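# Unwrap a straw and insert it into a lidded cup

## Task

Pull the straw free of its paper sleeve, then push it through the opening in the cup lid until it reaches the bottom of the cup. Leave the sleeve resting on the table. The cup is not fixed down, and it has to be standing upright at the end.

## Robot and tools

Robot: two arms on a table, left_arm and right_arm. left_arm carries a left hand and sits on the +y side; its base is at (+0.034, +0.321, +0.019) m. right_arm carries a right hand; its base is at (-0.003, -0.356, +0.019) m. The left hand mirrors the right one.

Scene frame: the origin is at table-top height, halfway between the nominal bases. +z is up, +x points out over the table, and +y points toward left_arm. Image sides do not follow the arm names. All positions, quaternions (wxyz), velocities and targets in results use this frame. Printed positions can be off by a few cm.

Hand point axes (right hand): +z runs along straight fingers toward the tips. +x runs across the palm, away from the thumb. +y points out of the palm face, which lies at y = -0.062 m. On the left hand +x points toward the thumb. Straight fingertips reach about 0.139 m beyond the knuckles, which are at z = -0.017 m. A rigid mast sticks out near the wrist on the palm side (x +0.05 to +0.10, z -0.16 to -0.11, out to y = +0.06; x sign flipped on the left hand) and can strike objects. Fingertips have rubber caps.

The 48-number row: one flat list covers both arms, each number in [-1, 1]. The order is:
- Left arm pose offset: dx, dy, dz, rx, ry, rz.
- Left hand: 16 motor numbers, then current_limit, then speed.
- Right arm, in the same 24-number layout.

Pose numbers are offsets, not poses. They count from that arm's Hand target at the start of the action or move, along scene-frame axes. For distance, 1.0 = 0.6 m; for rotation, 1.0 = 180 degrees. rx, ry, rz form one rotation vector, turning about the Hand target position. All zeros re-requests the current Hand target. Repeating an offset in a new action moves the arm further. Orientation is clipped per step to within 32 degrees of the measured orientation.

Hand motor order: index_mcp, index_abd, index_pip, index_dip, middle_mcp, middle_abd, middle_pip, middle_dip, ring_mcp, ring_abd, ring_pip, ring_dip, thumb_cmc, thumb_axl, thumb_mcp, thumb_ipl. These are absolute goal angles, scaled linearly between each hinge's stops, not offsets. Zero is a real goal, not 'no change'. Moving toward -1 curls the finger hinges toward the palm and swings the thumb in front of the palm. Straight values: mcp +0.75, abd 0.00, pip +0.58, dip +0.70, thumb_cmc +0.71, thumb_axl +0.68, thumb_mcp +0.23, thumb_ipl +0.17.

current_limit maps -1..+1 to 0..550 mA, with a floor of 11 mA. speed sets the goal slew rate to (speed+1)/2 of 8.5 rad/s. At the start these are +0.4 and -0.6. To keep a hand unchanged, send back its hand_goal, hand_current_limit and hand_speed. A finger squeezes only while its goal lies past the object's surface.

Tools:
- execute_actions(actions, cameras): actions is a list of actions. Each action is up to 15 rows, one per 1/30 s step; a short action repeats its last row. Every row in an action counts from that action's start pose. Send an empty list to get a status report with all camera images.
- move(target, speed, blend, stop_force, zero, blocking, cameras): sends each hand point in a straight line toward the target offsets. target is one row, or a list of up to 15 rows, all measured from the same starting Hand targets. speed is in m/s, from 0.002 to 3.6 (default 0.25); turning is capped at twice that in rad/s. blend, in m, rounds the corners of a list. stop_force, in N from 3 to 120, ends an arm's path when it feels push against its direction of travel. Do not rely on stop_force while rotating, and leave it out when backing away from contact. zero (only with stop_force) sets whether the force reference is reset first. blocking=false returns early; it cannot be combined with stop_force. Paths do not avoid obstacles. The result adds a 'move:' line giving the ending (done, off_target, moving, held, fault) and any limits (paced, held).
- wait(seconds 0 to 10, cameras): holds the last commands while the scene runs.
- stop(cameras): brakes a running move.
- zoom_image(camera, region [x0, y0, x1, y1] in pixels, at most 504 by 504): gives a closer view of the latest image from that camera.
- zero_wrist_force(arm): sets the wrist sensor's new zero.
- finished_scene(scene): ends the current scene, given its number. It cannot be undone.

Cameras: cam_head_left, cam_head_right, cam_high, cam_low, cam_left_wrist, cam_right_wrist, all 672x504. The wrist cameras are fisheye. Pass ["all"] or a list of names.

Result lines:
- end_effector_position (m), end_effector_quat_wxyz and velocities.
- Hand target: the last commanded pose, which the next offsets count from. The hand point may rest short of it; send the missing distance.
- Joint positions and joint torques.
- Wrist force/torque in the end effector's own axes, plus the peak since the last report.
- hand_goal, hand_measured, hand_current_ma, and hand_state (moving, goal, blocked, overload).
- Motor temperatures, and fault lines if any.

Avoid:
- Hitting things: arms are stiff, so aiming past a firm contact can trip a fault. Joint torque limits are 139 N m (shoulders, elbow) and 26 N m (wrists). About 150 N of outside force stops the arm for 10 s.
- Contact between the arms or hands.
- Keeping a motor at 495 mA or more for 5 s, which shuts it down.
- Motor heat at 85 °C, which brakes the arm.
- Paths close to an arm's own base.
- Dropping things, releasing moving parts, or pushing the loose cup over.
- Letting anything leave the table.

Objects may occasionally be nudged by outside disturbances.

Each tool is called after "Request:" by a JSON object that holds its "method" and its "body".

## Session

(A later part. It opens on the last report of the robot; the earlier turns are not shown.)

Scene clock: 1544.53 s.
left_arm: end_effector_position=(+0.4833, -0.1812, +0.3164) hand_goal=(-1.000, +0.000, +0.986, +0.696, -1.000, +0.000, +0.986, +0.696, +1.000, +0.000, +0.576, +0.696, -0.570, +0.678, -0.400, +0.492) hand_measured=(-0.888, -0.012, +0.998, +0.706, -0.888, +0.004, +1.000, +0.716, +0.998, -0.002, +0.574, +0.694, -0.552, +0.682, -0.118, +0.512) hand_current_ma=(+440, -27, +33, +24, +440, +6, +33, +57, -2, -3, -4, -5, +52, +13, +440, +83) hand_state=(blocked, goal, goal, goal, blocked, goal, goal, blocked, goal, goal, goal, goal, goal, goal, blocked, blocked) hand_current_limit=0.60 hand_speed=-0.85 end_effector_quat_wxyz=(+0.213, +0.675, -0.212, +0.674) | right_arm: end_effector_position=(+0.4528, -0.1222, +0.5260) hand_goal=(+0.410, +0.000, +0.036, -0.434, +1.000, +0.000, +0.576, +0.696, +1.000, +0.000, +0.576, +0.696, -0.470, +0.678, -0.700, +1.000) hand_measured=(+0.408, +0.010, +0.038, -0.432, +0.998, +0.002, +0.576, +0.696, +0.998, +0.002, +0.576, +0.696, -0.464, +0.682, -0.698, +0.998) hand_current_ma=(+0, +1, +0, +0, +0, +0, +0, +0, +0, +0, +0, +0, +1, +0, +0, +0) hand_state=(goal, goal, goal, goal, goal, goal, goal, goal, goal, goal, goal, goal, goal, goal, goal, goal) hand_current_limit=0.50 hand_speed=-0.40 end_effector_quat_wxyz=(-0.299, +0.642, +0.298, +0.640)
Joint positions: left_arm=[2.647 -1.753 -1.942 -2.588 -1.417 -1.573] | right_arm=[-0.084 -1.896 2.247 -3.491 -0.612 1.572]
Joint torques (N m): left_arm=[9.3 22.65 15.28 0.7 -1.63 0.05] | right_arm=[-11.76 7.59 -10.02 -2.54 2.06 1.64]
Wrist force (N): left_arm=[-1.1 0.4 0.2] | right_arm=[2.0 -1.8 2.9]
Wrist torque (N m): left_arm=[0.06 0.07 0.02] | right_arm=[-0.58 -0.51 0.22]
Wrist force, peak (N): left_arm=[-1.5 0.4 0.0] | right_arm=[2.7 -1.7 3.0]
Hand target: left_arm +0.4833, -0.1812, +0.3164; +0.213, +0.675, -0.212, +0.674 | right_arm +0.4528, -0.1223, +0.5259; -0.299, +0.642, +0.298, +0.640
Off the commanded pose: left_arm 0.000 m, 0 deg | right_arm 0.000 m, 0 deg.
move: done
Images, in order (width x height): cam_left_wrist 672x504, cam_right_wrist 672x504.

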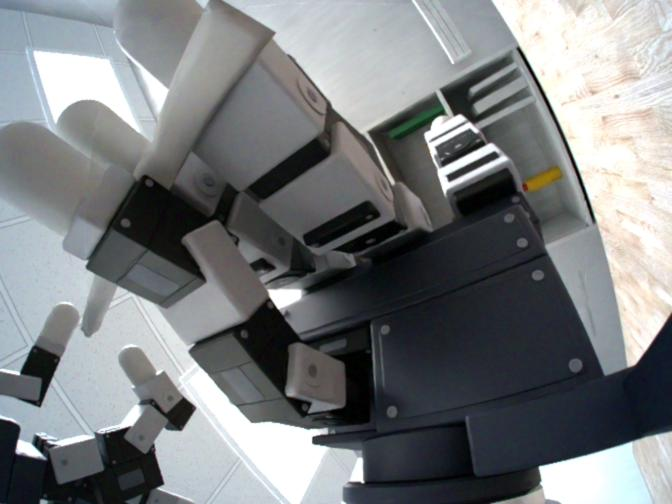

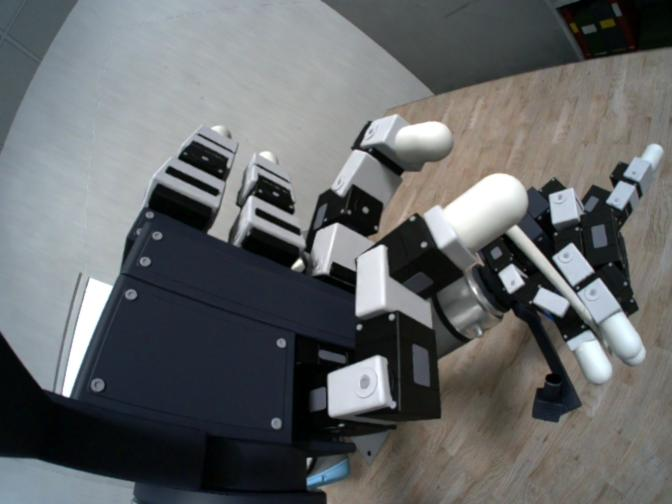

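Request:
{"method": "move", "body": {"target": [0,0,0,0,0,0,-1.0,0,0.985,0.696,-1.0,0,0.985,0.696,1.0,0,0.576,0.696,-0.571,0.677,-0.4,0.492,0.6,-0.85,0,0,-0.025,0,0,0,0.25,0,0.0365,-0.435,1.0,0,0.576,0.696,1.0,0,0.576,0.696,-0.471,0.677,-0.74,1.0,0.5,-0.6], "speed": 0.06, "cameras": ["cam_left_wrist","cam_right_wrist"]}}

Request:
{"method": "zoom_image", "body": {"camera": "cam_left_wrist", "region": [0, 180, 220, 400]}}

Request:
{"method": "zoom_image", "body": {"camera": "cam_right_wrist", "region": [340, 100, 620, 360]}}

Scene clock: 1553.83 s.
left_arm: end_effector_position=(+0.4833, -0.1812, +0.3164) hand_goal=(-1.000, +0.000, +0.986, +0.696, -1.000, +0.000, +0.986, +0.696, +1.000, +0.000, +0.576, +0.696, -0.570, +0.678, -0.400, +0.492) hand_measured=(-0.888, -0.012, +0.998, +0.706, -0.888, +0.004, +1.000, +0.716, +0.998, -0.002, +0.574, +0.694, -0.552, +0.682, -0.118, +0.512) hand_current_ma=(+440, -27, +33, +24, +440, +6, +33, +57, -2, -3, -4, -5, +52, +13, +440, +83) hand_state=(blocked, goal, goal, goal, blocked, goal, goal, blocked, goal, goal, goal, goal, goal, goal, blocked, blocked) hand_current_limit=0.60 hand_speed=-0.85 end_effector_quat_wxyz=(+0.213, +0.675, -0.212, +0.674) | right_arm: end_effector_position=(+0.4528, -0.1223, +0.5110) hand_goal=(+0.250, +0.000, +0.036, -0.434, +1.000, +0.000, +0.576, +0.696, +1.000, +0.000, +0.576, +0.696, -0.470, +0.678, -0.740, +1.000) hand_measured=(+0.252, +0.010, +0.038, -0.432, +0.998, +0.002, +0.576, +0.696, +0.998, +0.002, +0.576, +0.696, -0.464, +0.682, -0.738, +0.998) hand_current_ma=(+0, +1, +0, +0, +0, +0, +0, +0, +0, +0, +0, +0, +1, +0, +0, +0) hand_state=(goal, goal, goal, goal, goal, goal, goal, goal, goal, goal, goal, goal, goal, goal, goal, goal) hand_current_limit=0.50 hand_speed=-0.60 end_effector_quat_wxyz=(-0.299, +0.642, +0.298, +0.640) end_effector_velocity=(+0.000, +0.000, -0.001) end_effector_angular_velocity=(+0.000, -0.001, +0.001)
Joint positions: left_arm=[2.647 -1.753 -1.942 -2.588 -1.417 -1.573] | right_arm=[-0.084 -1.879 2.277 -3.538 -0.612 1.572]
Joint velocities: left_arm=[within noise] | right_arm=[0 0.002 0.001 -0.005 0.001 0.001]
Joint torques (N m): left_arm=[9.11 20.9 16.19 0.92 -1.65 0.03] | right_arm=[-1.55 8.28 -8.61 -2.97 -0.84 1.53]
Wrist force (N): left_arm=[-1.2 0.3 0.1] | right_arm=[2.1 -1.3 2.6]
Wrist torque (N m): left_arm=[0.07 0.10 0.00] | right_arm=[-0.49 -0.47 0.25]
Wrist force, peak (N): left_arm=[-1.5 0.5 0.1] | right_arm=[2.2 -1.8 3.1]
Hand target: left_arm +0.4833, -0.1812, +0.3164; +0.213, +0.675, -0.212, +0.674 | right_arm +0.4528, -0.1223, +0.5109; -0.299, +0.642, +0.298, +0.640
Off the commanded pose: left_arm 0.000 m, 0 deg | right_arm 0.000 m, 0 deg.
move: done
Images, in order (width x height): cam_left_wrist 672x504, cam_right_wrist 672x504.

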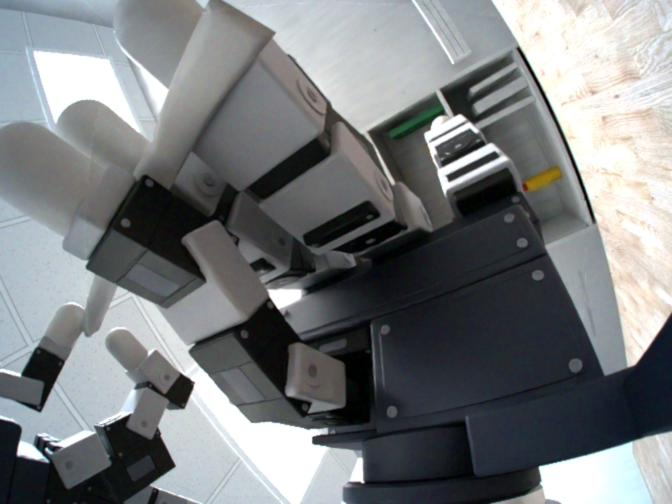

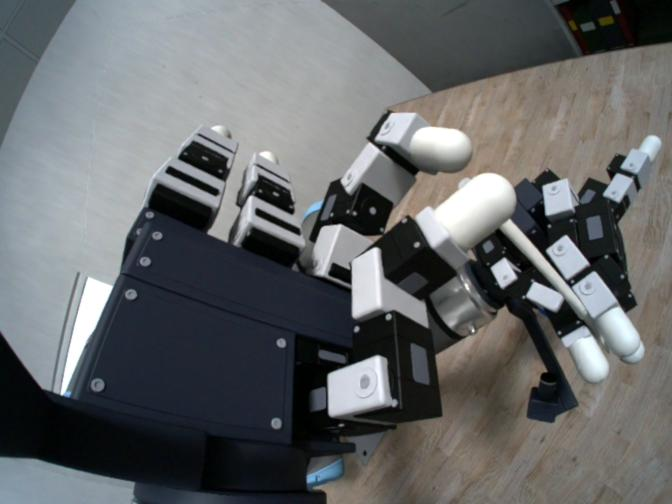

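Scaled by 2.291 from the camera's 672x504 image, which has a finer 960x720 frame.

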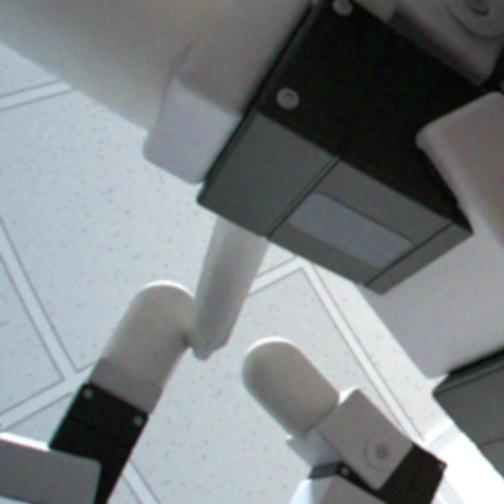

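Scaled by 1.800 from the camera's 672x504 image, which has a finer 960x720 frame.

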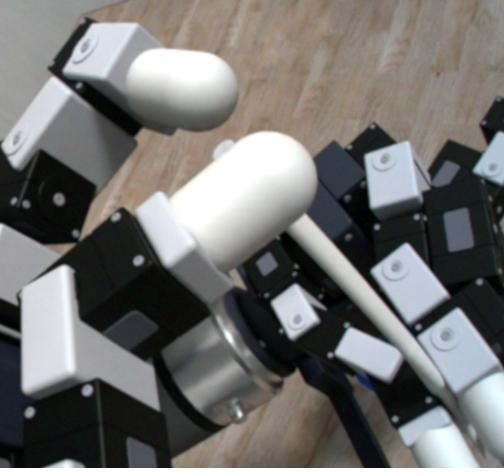

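Request:
{"method": "move", "body": {"target": [[0,0,0,0,0,0,-1.0,0,0.985,0.696,-1.0,0,0.985,0.696,1.0,0,0.576,0.696,-0.571,0.677,-0.4,0.492,0.6,-0.85,0.0051,-0.0043,0,0,0,0,0.25,0,0.0365,-0.435,1.0,0,0.576,0.696,1.0,0,0.576,0.696,-0.471,0.677,-0.74,1.0,0.5,-0.6],[0,0,0,0,0,0,-1.0,0,0.985,0.696,-1.0,0,0.985,0.696,1.0,0,0.576,0.696,-0.571,0.677,-0.4,0.492,0.6,-0.85,0.0051,-0.0043,0,0,0,0,-0.15,0,-0.05,-0.5,1.0,0,0.576,0.696,1.0,0,0.576,0.696,-0.471,0.677,-0.9,1.0,0.2,-0.85]], "speed": 0.06, "cameras": ["cam_left_wrist","cam_right_wrist"]}}

Request:
{"method": "zoom_image", "body": {"camera": "cam_left_wrist", "region": [0, 180, 220, 400]}}

Request:
{"method": "zoom_image", "body": {"camera": "cam_right_wrist", "region": [340, 100, 620, 360]}}

Scene clock: 1566.53 s.
left_arm: end_effector_position=(+0.4833, -0.1812, +0.3164) hand_goal=(-1.000, +0.000, +0.986, +0.696, -1.000, +0.000, +0.986, +0.696, +1.000, +0.000, +0.576, +0.696, -0.570, +0.678, -0.400, +0.492) hand_measured=(-0.888, -0.012, +0.998, +0.706, -0.888, +0.004, +1.000, +0.716, +0.998, -0.002, +0.574, +0.694, -0.552, +0.682, -0.118, +0.512) hand_current_ma=(+440, -28, +33, +24, +440, +5, +33, +57, -2, -3, -4, -5, +48, +12, +440, +83) hand_state=(blocked, goal, goal, goal, blocked, goal, goal, blocked, goal, goal, goal, goal, goal, goal, blocked, blocked) hand_current_limit=0.60 hand_speed=-0.85 end_effector_quat_wxyz=(+0.213, +0.675, -0.212, +0.674) | right_arm: end_effector_position=(+0.4559, -0.1248, +0.5109) hand_goal=(-0.150, +0.000, -0.050, -0.500, +1.000, +0.000, +0.576, +0.696, +1.000, +0.000, +0.576, +0.696, -0.470, +0.678, -0.900, +1.000) hand_measured=(+0.192, +0.010, -0.016, -0.500, +0.998, +0.002, +0.576, +0.696, +0.998, +0.002, +0.576, +0.696, -0.464, +0.684, -0.792, +1.000) hand_current_ma=(+330, +1, +18, +0, +0, +0, +0, +0, +0, +0, +0, +0, +1, +1, +282, +0) hand_state=(blocked, goal, blocked, goal, goal, goal, goal, goal, goal, goal, goal, goal, goal, goal, blocked, goal) hand_current_limit=0.20 hand_speed=-0.85 end_effector_quat_wxyz=(-0.299, +0.642, +0.298, +0.640)
Joint positions: left_arm=[2.647 -1.753 -1.942 -2.588 -1.417 -1.573] | right_arm=[-0.094 -1.873 2.274 -3.54 -0.602 1.572]
Joint torques (N m): left_arm=[8.15 22.45 14.86 1.15 -1.43 0.2] | right_arm=[-11.48 6.61 -32.09 -2.83 2.33 0.24]
Wrist force (N): left_arm=[-0.5 -0.7 -0.9] | right_arm=[0.8 -0.2 1.8]
Wrist torque (N m): left_arm=[0.00 0.19 -0.11] | right_arm=[-0.42 -0.46 0.21]
Wrist force, peak (N): left_arm=[-1.6 0.5 -0.2] | right_arm=[2.2 -1.7 3.2]
Hand target: left_arm +0.4833, -0.1812, +0.3164; +0.213, +0.675, -0.212, +0.674 | right_arm +0.4559, -0.1248, +0.5109; -0.299, +0.642, +0.298, +0.640
Off the commanded pose: left_arm 0.000 m, 0 deg | right_arm 0.000 m, 0 deg.
move: done
Images, in order (width x height): cam_left_wrist 672x504, cam_right_wrist 672x504.

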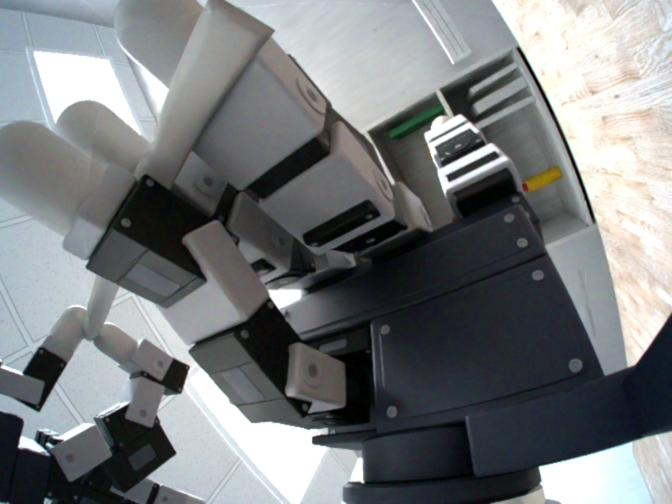

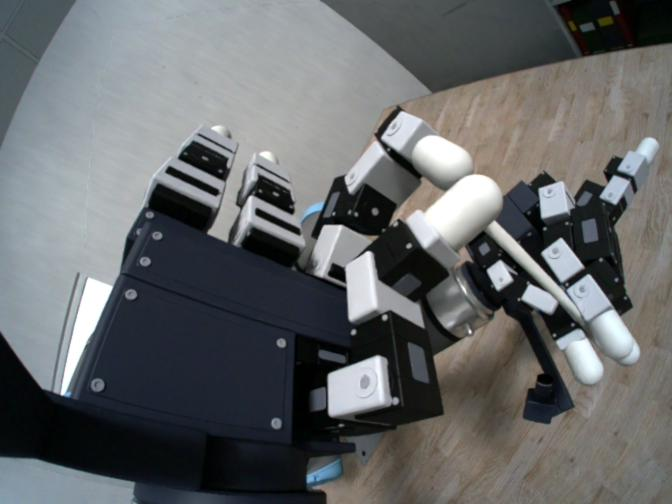

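Scaled by 2.291 from the camera's 672x504 image, which has a finer 960x720 frame.

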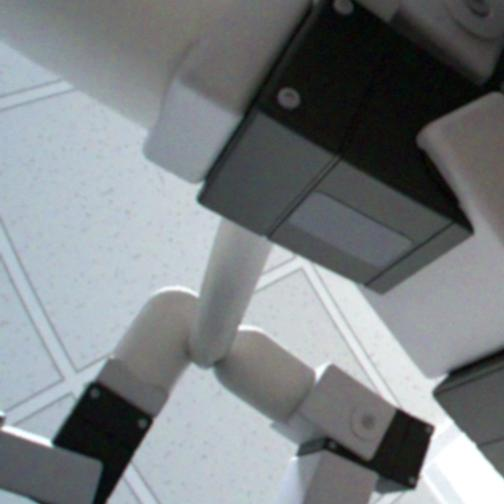

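Scaled by 1.800 from the camera's 672x504 image, which has a finer 960x720 frame.

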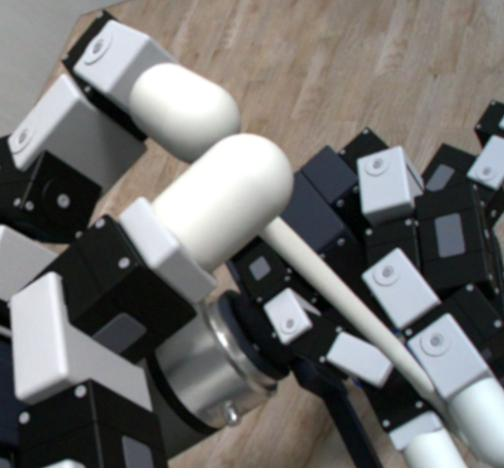

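Request:
{"method": "move", "body": {"target": [[0,0,0,0,0,0,-1.0,0,0.985,0.696,-1.0,0,0.985,0.696,1.0,0,0.576,0.696,-0.571,0.677,-0.4,0.492,0.78,-0.85,0,0,0,0,0,0,-0.35,0,-0.2,-0.65,1.0,0,0.576,0.696,1.0,0,0.576,0.696,-0.471,0.677,-1.0,1.0,0.78,-0.85],[0,0,0,0,0,0,-1.0,0,0.985,0.696,-1.0,0,0.985,0.696,1.0,0,0.576,0.696,-0.571,0.677,-0.4,0.492,0.78,-0.85,0,0,0.015,0,0,0,-0.35,0,-0.2,-0.65,1.0,0,0.576,0.696,1.0,0,0.576,0.696,-0.471,0.677,-1.0,1.0,0.78,-0.85]], "speed": 0.01, "cameras": ["cam_left_wrist","cam_right_wrist"]}}

Request:
{"method": "zoom_image", "body": {"camera": "cam_left_wrist", "region": [0, 180, 220, 400]}}

Request:
{"method": "zoom_image", "body": {"camera": "cam_right_wrist", "region": [340, 100, 620, 360]}}

Scene clock: 1573.77 s.
left_arm: end_effector_position=(+0.4833, -0.1812, +0.3164) hand_goal=(-1.000, +0.000, +0.986, +0.696, -1.000, +0.000, +0.986, +0.696, +1.000, +0.000, +0.576, +0.696, -0.570, +0.678, -0.400, +0.492) hand_measured=(-0.896, -0.014, +0.998, +0.706, -0.888, -0.002, +1.000, +0.718, +0.998, -0.002, +0.574, +0.694, -0.562, +0.688, -0.108, +0.516) hand_current_ma=(+437, -30, +33, +24, +475, -3, +33, +65, -2, -3, -4, -5, +19, +32, +489, +97) hand_state=(blocked, goal, goal, goal, blocked, goal, goal, blocked, goal, goal, goal, goal, goal, goal, blocked, blocked) hand_current_limit=0.78 hand_speed=-0.85 end_effector_quat_wxyz=(+0.213, +0.675, -0.212, +0.674) | right_arm: end_effector_position=(+0.4559, -0.1248, +0.5197) hand_goal=(-0.350, +0.000, -0.200, -0.650, +1.000, +0.000, +0.576, +0.696, +1.000, +0.000, +0.576, +0.696, -0.470, +0.678, -1.000, +1.000) hand_measured=(+0.190, -0.004, -0.022, -0.618, +0.998, +0.002, +0.576, +0.696, +0.998, +0.002, +0.576, +0.696, -0.448, +0.704, -0.856, +1.000) hand_current_ma=(+490, +0, +460, +15, +0, +0, +0, +0, +0, +0, +0, +0, +8, +14, +489, +0) hand_state=(blocked, goal, blocked, blocked, goal, goal, goal, goal, goal, goal, goal, goal, blocked, blocked, blocked, goal) hand_current_limit=0.78 hand_speed=-0.85 end_effector_quat_wxyz=(-0.299, +0.642, +0.298, +0.640)
Joint positions: left_arm=[2.647 -1.753 -1.942 -2.588 -1.417 -1.573] | right_arm=[-0.094 -1.883 2.256 -3.512 -0.602 1.572]
Joint torques (N m): left_arm=[9.03 21.83 14.18 1.06 -1.75 0.12] | right_arm=[-9.65 -18.67 -32.45 1.03 1.8 0.17]
Wrist force (N): left_arm=[-1.3 0.0 -0.2] | right_arm=[2.2 -1.4 2.4]
Wrist torque (N m): left_arm=[0.07 0.12 -0.07] | right_arm=[-0.53 -0.52 0.24]
Wrist force, peak (N): left_arm=[3.1 -1.0 -1.7] | right_arm=[2.3 1.3 2.6]
Hand target: left_arm +0.4833, -0.1812, +0.3164; +0.213, +0.675, -0.212, +0.674 | right_arm +0.4559, -0.1248, +0.5199; -0.299, +0.642, +0.298, +0.640
Off the commanded pose: left_arm 0.000 m, 0 deg | right_arm 0.000 m, 0 deg.
move: done
Images, in order (width x height): cam_left_wrist 672x504, cam_right_wrist 672x504.

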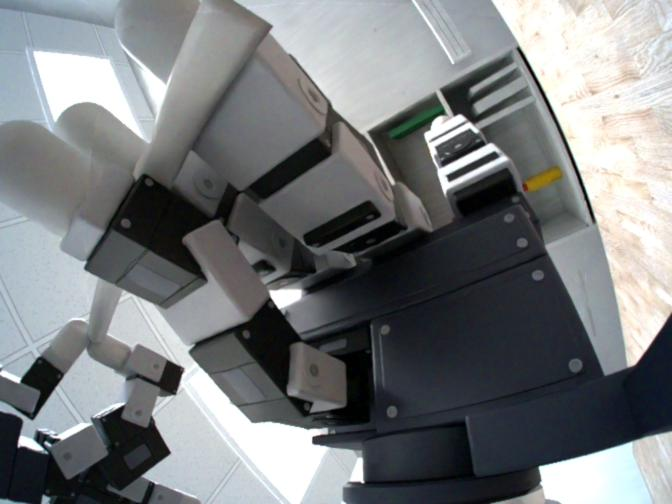

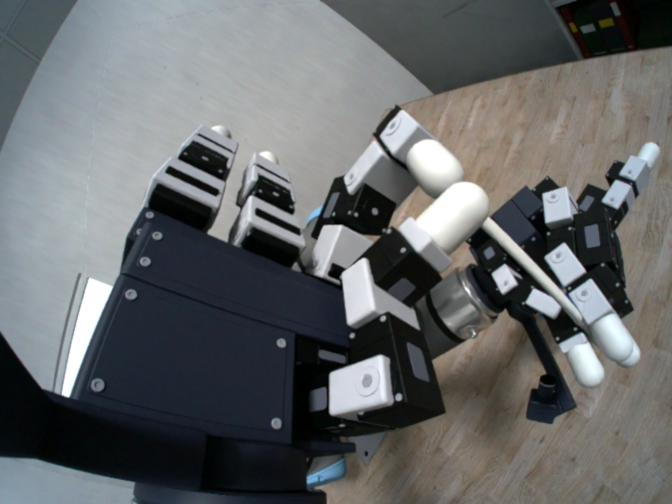

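Scaled by 2.291 from the camera's 672x504 image, which has a finer 960x720 frame.

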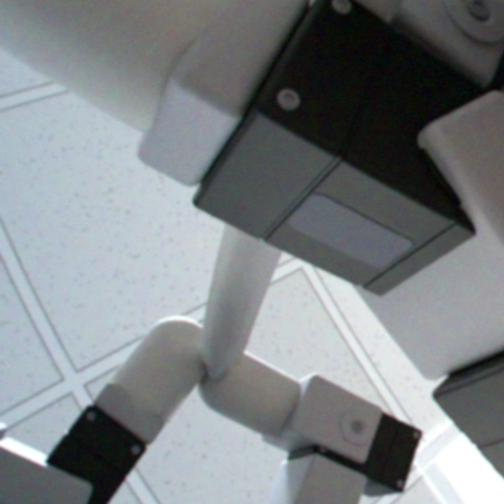

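Scaled by 1.800 from the camera's 672x504 image, which has a finer 960x720 frame.

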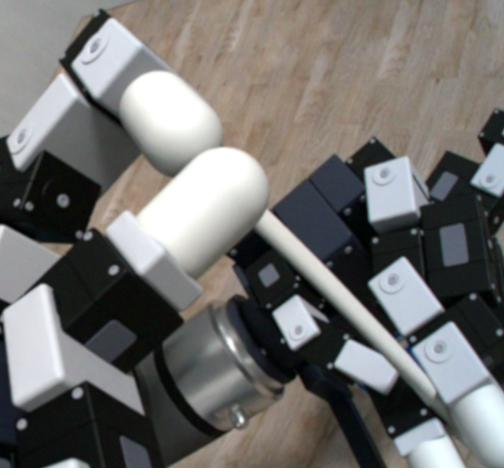

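Request:
{"method": "move", "body": {"target": [[0,0,0,0,0,0,-1.0,0,0.985,0.696,-1.0,0,0.985,0.696,1.0,0,0.576,0.696,-0.571,0.677,-0.4,0.492,0.6,-0.85,0,0,0,0,0,0,0.41,0,0.0365,-0.435,1.0,0,0.576,0.696,1.0,0,0.576,0.696,-0.471,0.677,-0.7,1.0,0.5,-0.5],[0,0,0,0,0,0,-1.0,0,0.985,0.696,-1.0,0,0.985,0.696,1.0,0,0.576,0.696,-0.571,0.677,-0.4,0.492,0.6,-0.85,0,0,0.065,0,0,0,0.41,0,0.0365,-0.435,1.0,0,0.576,0.696,1.0,0,0.576,0.696,-0.471,0.677,-0.7,1.0,0.5,-0.5],[0,0,0,0,0,0,-1.0,0,0.985,0.696,-1.0,0,0.985,0.696,1.0,0,0.576,0.696,-0.571,0.677,-0.4,0.492,0.6,-0.85,-0.0167,0.0527,0.065,0,0,0,-0.42,0,0.796,0.696,1.0,0,0.576,0.696,1.0,0,0.576,0.696,-0.5,0.677,-0.1,0.773,0.5,-0.4],[0,0,0,0,0,0,-1.0,0,0.985,0.696,-1.0,0,0.985,0.696,1.0,0,0.576,0.696,-0.571,0.677,-0.4,0.492,0.6,-0.85,-0.0167,0.0527,0.022,0,0,0,-0.42,0,0.796,0.696,1.0,0,0.576,0.696,1.0,0,0.576,0.696,-0.5,0.677,-0.1,0.773,0.5,-0.4]], "speed": 0.12, "cameras": ["cam_left_wrist","cam_right_wrist"]}}

Request:
{"method": "zoom_image", "body": {"camera": "cam_left_wrist", "region": [0, 180, 220, 400]}}

Request:
{"method": "zoom_image", "body": {"camera": "cam_right_wrist", "region": [400, 60, 672, 320]}}

Scene clock: 1625.23 s.
left_arm: end_effector_position=(+0.4833, -0.1812, +0.3164) hand_goal=(-1.000, +0.000, +0.986, +0.696, -1.000, +0.000, +0.986, +0.696, +1.000, +0.000, +0.576, +0.696, -0.570, +0.678, -0.400, +0.492) hand_measured=(-0.896, -0.014, +0.998, +0.706, -0.890, -0.004, +1.000, +0.718, +0.998, -0.002, +0.574, +0.694, -0.562, +0.686, -0.108, +0.516) hand_current_ma=(+437, -30, +33, +24, +440, -6, +33, +65, -2, -3, -4, -5, +21, +23, +440, +97) hand_state=(blocked, goal, goal, goal, blocked, goal, goal, blocked, goal, goal, goal, goal, goal, goal, blocked, blocked) hand_current_limit=0.60 hand_speed=-0.85 end_effector_quat_wxyz=(+0.213, +0.675, -0.212, +0.674) | right_arm: end_effector_position=(+0.4458, -0.0932, +0.5332) hand_goal=(-0.420, +0.000, +0.796, +0.696, +1.000, +0.000, +0.576, +0.696, +1.000, +0.000, +0.576, +0.696, -0.500, +0.678, -0.100, +0.774) hand_measured=(-0.418, +0.002, +0.794, +0.694, +0.998, +0.002, +0.576, +0.696, +0.998, +0.002, +0.576, +0.696, -0.486, +0.682, -0.102, +0.776) hand_current_ma=(+0, +0, +0, +0, +0, +0, +0, +0, +0, +0, +0, +0, +3, +0, +0, +0) hand_state=(goal, goal, goal, goal, goal, goal, goal, goal, goal, goal, goal, goal, goal, goal, goal, goal) hand_current_limit=0.50 hand_speed=-0.40 end_effector_quat_wxyz=(-0.299, +0.642, +0.298, +0.640) end_effector_velocity=(+0.000, +0.000, -0.001) end_effector_angular_velocity=(-0.001, -0.002, -0.001)
Joint positions: left_arm=[2.647 -1.753 -1.942 -2.588 -1.417 -1.573] | right_arm=[0.038 -1.879 2.216 -3.477 -0.733 1.572]
Joint velocities: left_arm=[within noise] | right_arm=[-0.001 0.001 0.002 -0.005 0 -0.001]
Joint torques (N m): left_arm=[8.23 21.58 16.21 1.1 -1.44 0.06] | right_arm=[-10.11 6.24 -10.44 -2.94 2.06 1.49]
Wrist force (N): left_arm=[-1.1 0.2 0.1] | right_arm=[2.0 -1.8 3.3]
Wrist torque (N m): left_arm=[0.06 0.09 0.01] | right_arm=[-0.65 -0.45 0.21]
Wrist force, peak (N): left_arm=[-1.5 0.3 0.0] | right_arm=[2.8 -1.7 3.2]
Hand target: left_arm +0.4833, -0.1812, +0.3164; +0.213, +0.675, -0.212, +0.674 | right_arm +0.4458, -0.0932, +0.5331; -0.299, +0.642, +0.298, +0.640
Off the commanded pose: left_arm 0.000 m, 0 deg | right_arm 0.000 m, 0 deg.
move: done
Images, in order (width x height): cam_left_wrist 672x504, cam_right_wrist 672x504.

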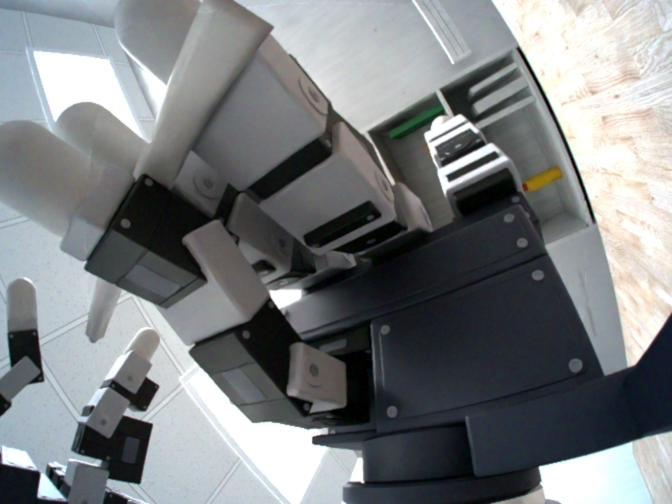

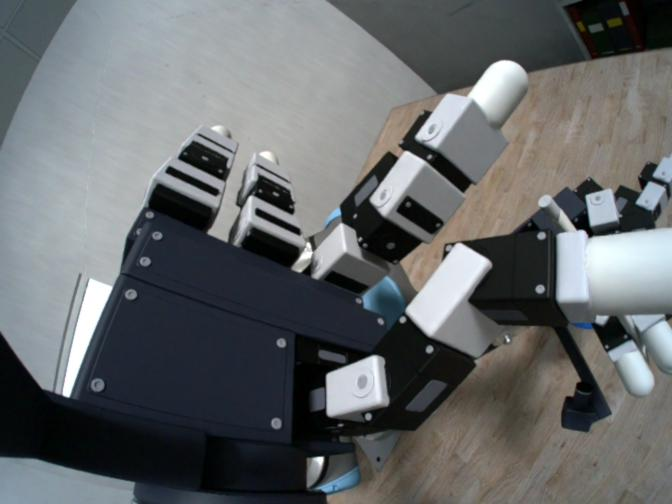

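Scaled by 2.291 from the camera's 672x504 image, which has a finer 960x720 frame.

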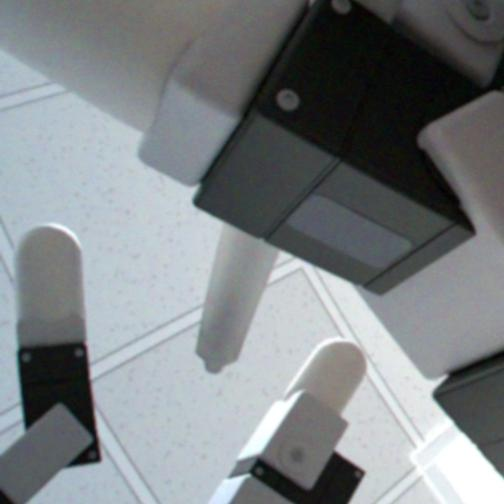

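Scaled by 1.853 from the camera's 672x504 image, which has a finer 960x720 frame.

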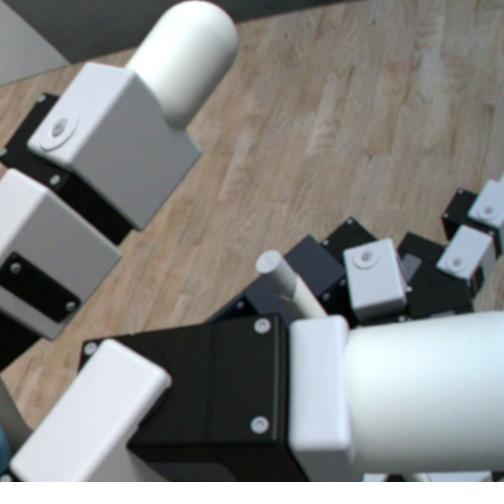

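Request:
{"method": "move", "body": {"target": [[0,0,0,0,0,0,-1.0,0,0.985,0.696,-1.0,0,0.985,0.696,1.0,0,0.576,0.696,-0.571,0.677,-0.4,0.492,0.6,-0.85,0.0086,0.0102,0,0,0,0,-0.42,0,0.796,0.696,1.0,0,0.576,0.696,1.0,0,0.576,0.696,-0.5,0.677,-0.1,0.773,0.5,-0.4],[0,0,0,0,0,0,-1.0,0,0.985,0.696,-1.0,0,0.985,0.696,1.0,0,0.576,0.696,-0.571,0.677,-0.4,0.492,0.6,-0.85,0.0086,0.0102,-0.0385,0,0,0,-0.55,0,0.796,0.696,1.0,0,0.576,0.696,1.0,0,0.576,0.696,-0.5,0.677,-0.26,0.773,0.5,-0.4]], "speed": 0.08, "cameras": ["cam_left_wrist","cam_right_wrist"]}}

Request:
{"method": "zoom_image", "body": {"camera": "cam_left_wrist", "region": [0, 180, 220, 400]}}

Request:
{"method": "zoom_image", "body": {"camera": "cam_right_wrist", "region": [400, 60, 672, 320]}}

Scene clock: 1634.90 s.
left_arm: end_effector_position=(+0.4833, -0.1812, +0.3164) hand_goal=(-1.000, +0.000, +0.986, +0.696, -1.000, +0.000, +0.986, +0.696, +1.000, +0.000, +0.576, +0.696, -0.570, +0.678, -0.400, +0.492) hand_measured=(-0.896, -0.014, +0.998, +0.706, -0.890, -0.004, +1.000, +0.718, +0.998, -0.002, +0.574, +0.694, -0.562, +0.686, -0.108, +0.516) hand_current_ma=(+437, -30, +33, +24, +440, -6, +33, +65, -2, -3, -4, -5, +21, +23, +440, +97) hand_state=(blocked, goal, goal, goal, blocked, goal, goal, blocked, goal, goal, goal, goal, goal, goal, blocked, blocked) hand_current_limit=0.60 hand_speed=-0.85 end_effector_quat_wxyz=(+0.213, +0.675, -0.212, +0.674) | right_arm: end_effector_position=(+0.4510, -0.0871, +0.5100) hand_goal=(-0.550, +0.000, +0.796, +0.696, +1.000, +0.000, +0.576, +0.696, +1.000, +0.000, +0.576, +0.696, -0.500, +0.678, -0.260, +0.774) hand_measured=(-0.548, +0.002, +0.794, +0.694, +0.998, +0.002, +0.576, +0.696, +0.998, +0.002, +0.576, +0.696, -0.486, +0.682, -0.258, +0.776) hand_current_ma=(+0, +0, +0, +0, +0, +0, +0, +0, +0, +0, +0, +0, +3, +0, +0, +0) hand_state=(goal, goal, goal, goal, goal, goal, goal, goal, goal, goal, goal, goal, goal, goal, goal, goal) hand_current_limit=0.50 hand_speed=-0.40 end_effector_quat_wxyz=(-0.299, +0.642, +0.298, +0.640)
Joint positions: left_arm=[2.647 -1.753 -1.942 -2.588 -1.417 -1.573] | right_arm=[0.062 -1.83 2.247 -3.557 -0.757 1.573]
Joint torques (N m): left_arm=[8.77 20.52 14.54 1.06 -1.45 -0.1] | right_arm=[-10.27 5.1 -9.48 -2.75 1.68 1.59]
Wrist force (N): left_arm=[-1.3 0.3 -0.2] | right_arm=[2.1 -1.7 3.3]
Wrist torque (N m): left_arm=[0.09 0.10 0.00] | right_arm=[-0.63 -0.45 0.22]
Wrist force, peak (N): left_arm=[-1.5 0.3 0.0] | right_arm=[3.0 -1.8 3.3]
Hand target: left_arm +0.4833, -0.1812, +0.3164; +0.213, +0.675, -0.212, +0.674 | right_arm +0.4510, -0.0871, +0.5100; -0.299, +0.642, +0.298, +0.640
Off the commanded pose: left_arm 0.000 m, 0 deg | right_arm 0.000 m, 0 deg.
move: done
Images, in order (width x height): cam_left_wrist 672x504, cam_right_wrist 672x504.

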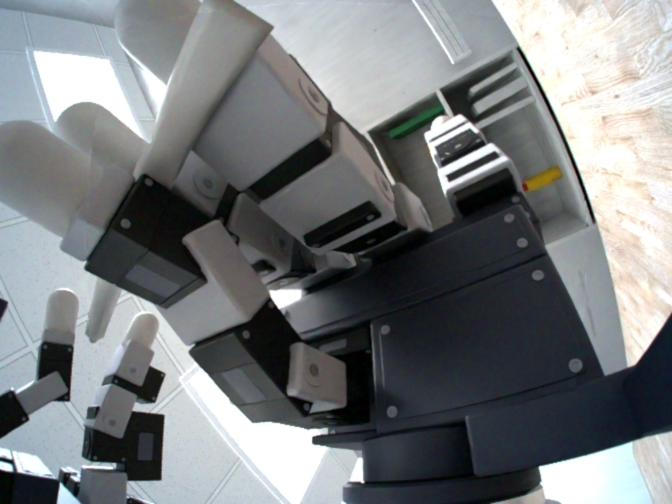

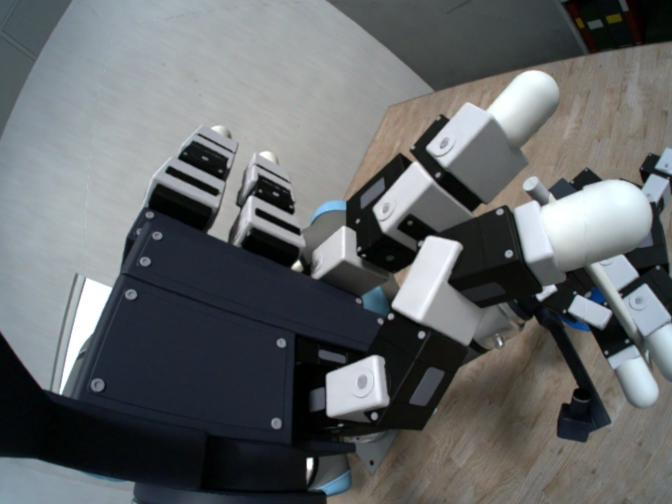

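Scaled by 2.291 from the camera's 672x504 image, which has a finer 960x720 frame.

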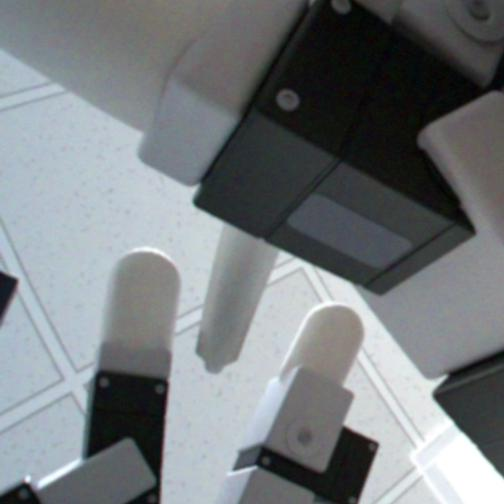

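Scaled by 1.853 from the camera's 672x504 image, which has a finer 960x720 frame.

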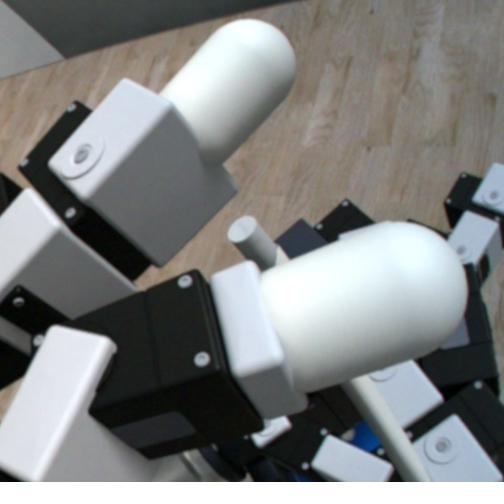

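Request:
{"method": "move", "body": {"target": [[0,0,0,0,0,0,-1.0,0,0.985,0.696,-1.0,0,0.985,0.696,1.0,0,0.576,0.696,-0.571,0.677,-0.4,0.492,0.6,-0.85,-0.0077,0.0065,0.001,0,0,0,-0.55,0,0.796,0.696,1.0,0,0.576,0.696,1.0,0,0.576,0.696,-0.5,0.677,-0.26,0.773,0.5,-0.4],[0,0,0,0,0,0,-1.0,0,0.985,0.696,-1.0,0,0.985,0.696,1.0,0,0.576,0.696,-0.571,0.677,-0.4,0.492,-0.3,-0.85,-0.0077,0.0065,0.001,0,0,0,-0.85,0,0.78,0.68,1.0,0,0.576,0.696,1.0,0,0.576,0.696,-0.5,0.677,-0.55,0.74,0.3,-0.85],[0,0,0,0,0,0,-1.0,0,0.985,0.696,-1.0,0,0.985,0.696,1.0,0,0.576,0.696,-0.571,0.677,-0.4,0.492,-0.3,-0.85,-0.0077,0.0065,0.001,0,0,0,-1.0,0,0.7,0.6,1.0,0,0.576,0.696,1.0,0,0.576,0.696,-0.5,0.677,-0.7,0.65,0.78,-0.85]], "speed": 0.08, "cameras": ["cam_left_wrist","cam_right_wrist"]}}

Request:
{"method": "zoom_image", "body": {"camera": "cam_left_wrist", "region": [0, 180, 220, 400]}}

Request:
{"method": "zoom_image", "body": {"camera": "cam_right_wrist", "region": [400, 60, 672, 320]}}

Scene clock: 1645.17 s.
left_arm: end_effector_position=(+0.4833, -0.1812, +0.3164) hand_goal=(-1.000, +0.000, +0.986, +0.696, -1.000, +0.000, +0.986, +0.696, +1.000, +0.000, +0.576, +0.696, -0.570, +0.678, -0.400, +0.492) hand_measured=(-0.892, -0.014, +0.998, +0.704, -0.890, -0.006, +1.000, +0.716, +0.998, -0.002, +0.574, +0.694, -0.568, +0.682, -0.104, +0.514) hand_current_ma=(+193, -29, +33, +19, +193, -11, +33, +56, -2, -3, -4, -5, +5, +9, +192, +87) hand_state=(blocked, goal, goal, goal, blocked, goal, goal, blocked, goal, goal, goal, goal, goal, goal, blocked, blocked) hand_current_limit=-0.30 hand_speed=-0.85 end_effector_quat_wxyz=(+0.213, +0.675, -0.212, +0.674) | right_arm: end_effector_position=(+0.4464, -0.0832, +0.5106) hand_goal=(-1.000, +0.000, +0.700, +0.600, +1.000, +0.000, +0.576, +0.696, +1.000, +0.000, +0.576, +0.696, -0.500, +0.678, -0.700, +0.650) hand_measured=(-0.700, +0.004, +0.826, +0.660, +0.998, +0.002, +0.576, +0.696, +0.998, +0.002, +0.576, +0.696, -0.486, +0.684, -0.390, +0.770) hand_current_ma=(+490, +0, +231, +54, +0, +0, +0, +0, +0, +0, +0, +0, +3, +1, +490, +378) hand_state=(blocked, goal, blocked, blocked, goal, goal, goal, goal, goal, goal, goal, goal, goal, goal, blocked, blocked) hand_current_limit=0.78 hand_speed=-0.85 end_effector_quat_wxyz=(-0.299, +0.642, +0.298, +0.640)
Joint positions: left_arm=[2.647 -1.753 -1.942 -2.588 -1.417 -1.573] | right_arm=[0.079 -1.836 2.25 -3.554 -0.774 1.573]
Joint torques (N m): left_arm=[9.65 22.17 16.46 1.23 -1.22 0.19] | right_arm=[11.43 -22.03 -10.79 0.3 -1.44 -0.99]
Wrist force (N): left_arm=[-0.9 -0.2 -0.8] | right_arm=[1.6 -0.8 2.7]
Wrist torque (N m): left_arm=[0.06 0.19 -0.07] | right_arm=[-0.55 -0.46 0.24]
Wrist force, peak (N): left_arm=[-1.5 0.5 -0.2] | right_arm=[2.5 -2.2 3.4]
Hand target: left_arm +0.4833, -0.1812, +0.3164; +0.213, +0.675, -0.212, +0.674 | right_arm +0.4464, -0.0832, +0.5106; -0.299, +0.642, +0.298, +0.640
Off the commanded pose: left_arm 0.000 m, 0 deg | right_arm 0.000 m, 0 deg.
move: done
Images, in order (width x height): cam_left_wrist 672x504, cam_right_wrist 672x504.

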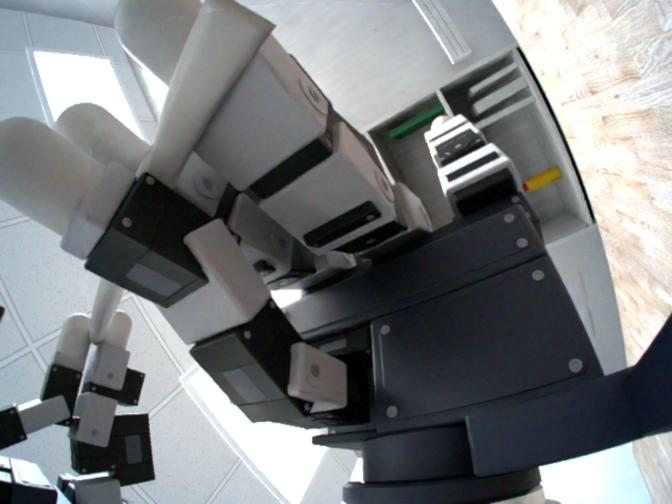

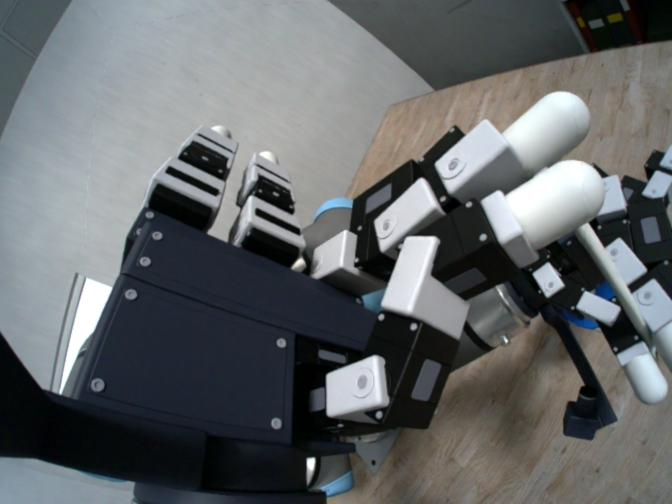

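Scaled by 2.291 from the camera's 672x504 image, which has a finer 960x720 frame.

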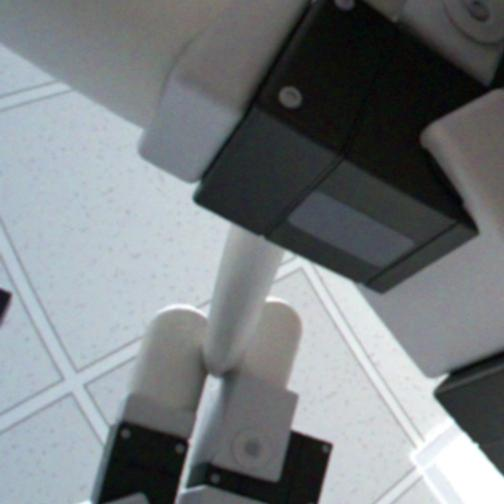

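Scaled by 1.853 from the camera's 672x504 image, which has a finer 960x720 frame.

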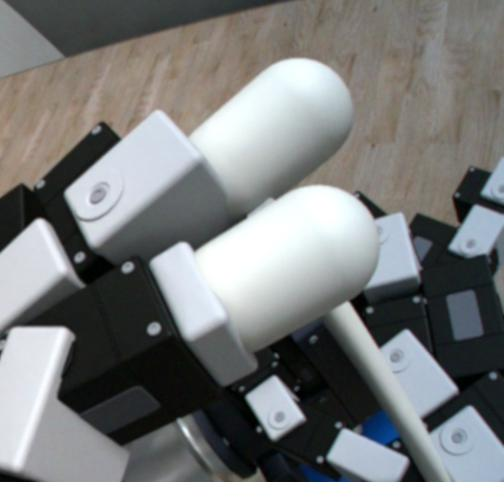

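Request:
{"method": "move", "body": {"target": [0,0,0,0,0,0,-1.0,0,0.985,0.696,-1.0,0,0.985,0.696,1.0,0,0.576,0.696,-0.571,0.677,-0.4,0.492,-0.3,-0.85,0,0,0.025,0,0,0,-1.0,0,0.7,0.6,1.0,0,0.576,0.696,1.0,0,0.576,0.696,-0.5,0.677,-0.7,0.65,0.78,-0.85], "speed": 0.01, "cameras": ["cam_left_wrist","cam_right_wrist"]}}

Request:
{"method": "zoom_image", "body": {"camera": "cam_left_wrist", "region": [0, 180, 220, 400]}}

Request:
{"method": "zoom_image", "body": {"camera": "cam_left_wrist", "region": [110, 0, 300, 190]}}

Request:
{"method": "zoom_image", "body": {"camera": "cam_right_wrist", "region": [400, 60, 672, 320]}}

Scene clock: 1651.60 s.
left_arm: end_effector_position=(+0.4833, -0.1812, +0.3164) hand_goal=(-1.000, +0.000, +0.986, +0.696, -1.000, +0.000, +0.986, +0.696, +1.000, +0.000, +0.576, +0.696, -0.570, +0.678, -0.400, +0.492) hand_measured=(-0.892, -0.008, +0.998, +0.704, -0.888, -0.002, +1.000, +0.714, +0.998, -0.002, +0.574, +0.694, -0.564, +0.680, -0.104, +0.514) hand_current_ma=(+192, -14, +33, +19, +192, -4, +33, +49, -2, -3, -4, -5, +11, +5, +193, +87) hand_state=(blocked, goal, goal, goal, blocked, goal, goal, goal, goal, goal, goal, goal, goal, goal, blocked, blocked) hand_current_limit=-0.30 hand_speed=-0.85 end_effector_quat_wxyz=(+0.213, +0.675, -0.212, +0.674) | right_arm: end_effector_position=(+0.4464, -0.0832, +0.5254) hand_goal=(-1.000, +0.000, +0.700, +0.600, +1.000, +0.000, +0.576, +0.696, +1.000, +0.000, +0.576, +0.696, -0.500, +0.678, -0.700, +0.650) hand_measured=(-0.706, -0.006, +0.818, +0.640, +0.998, +0.002, +0.576, +0.696, +0.998, +0.002, +0.576, +0.696, -0.462, +0.692, -0.396, +0.744) hand_current_ma=(+489, -1, +202, +25, +0, +0, +0, +0, +0, +0, +0, +0, +22, +4, +490, +231) hand_state=(blocked, goal, blocked, blocked, goal, goal, goal, goal, goal, goal, goal, goal, blocked, goal, blocked, blocked) hand_current_limit=0.78 hand_speed=-0.85 end_effector_quat_wxyz=(-0.299, +0.642, +0.298, +0.640)
Joint positions: left_arm=[2.647 -1.753 -1.942 -2.588 -1.417 -1.573] | right_arm=[0.079 -1.853 2.22 -3.507 -0.774 1.573]
Joint torques (N m): left_arm=[7.63 21.32 16.02 1.42 -1.26 -0.14] | right_arm=[8.12 -20.09 -32.99 0.87 -0.45 0.69]
Wrist force (N): left_arm=[-1.2 0.4 0.2] | right_arm=[2.1 -2.0 3.4]
Wrist torque (N m): left_arm=[0.07 0.10 0.00] | right_arm=[-0.69 -0.42 0.18]
Wrist force, peak (N): left_arm=[1.5 -0.4 -0.6] | right_arm=[2.6 -1.6 3.4]
Hand target: left_arm +0.4833, -0.1812, +0.3164; +0.213, +0.675, -0.212, +0.674 | right_arm +0.4464, -0.0832, +0.5256; -0.299, +0.642, +0.298, +0.640
Off the commanded pose: left_arm 0.000 m, 0 deg | right_arm 0.000 m, 0 deg.
move: done
Images, in order (width x height): cam_left_wrist 672x504, cam_right_wrist 672x504.

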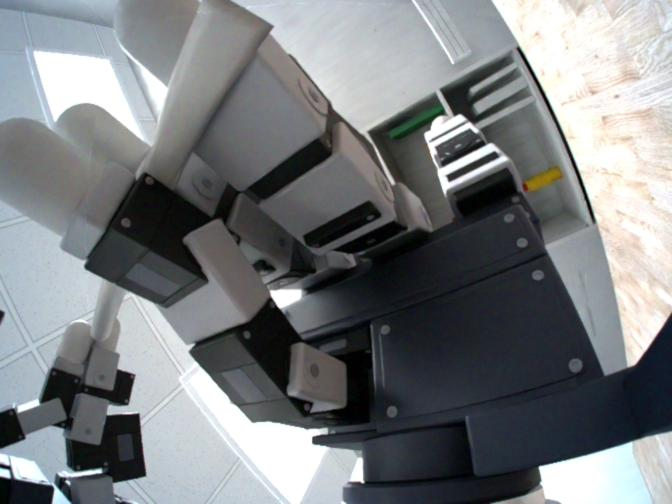

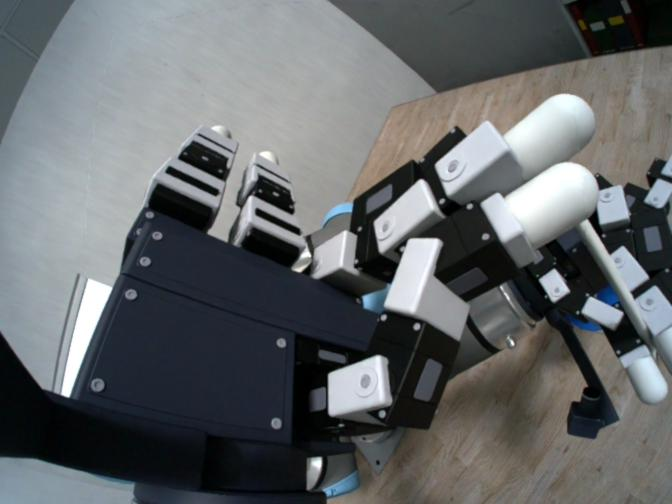

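Scaled by 2.291 from the camera's 672x504 image, which has a finer 960x720 frame.

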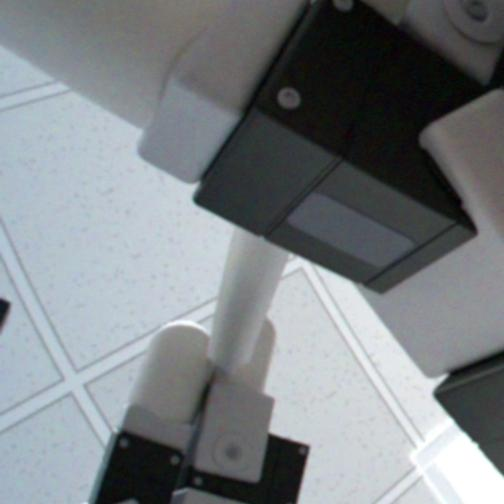

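Scaled by 2.653 from the camera's 672x504 image, which has a finer 960x720 frame.

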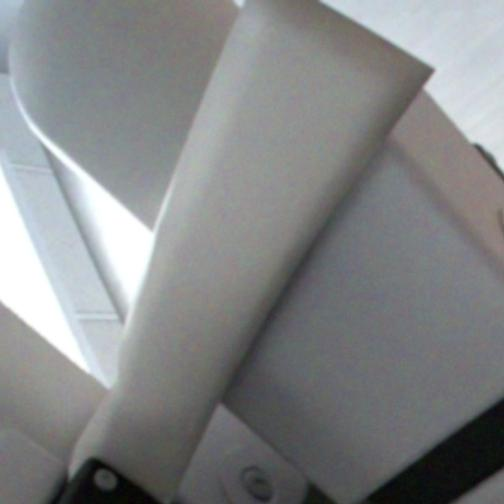

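Scaled by 1.853 from the camera's 672x504 image, which has a finer 960x720 frame.

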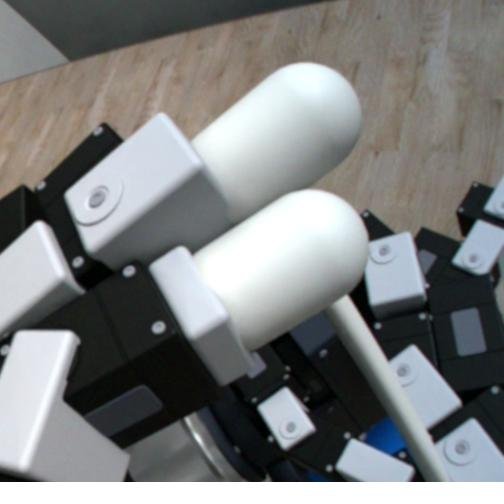

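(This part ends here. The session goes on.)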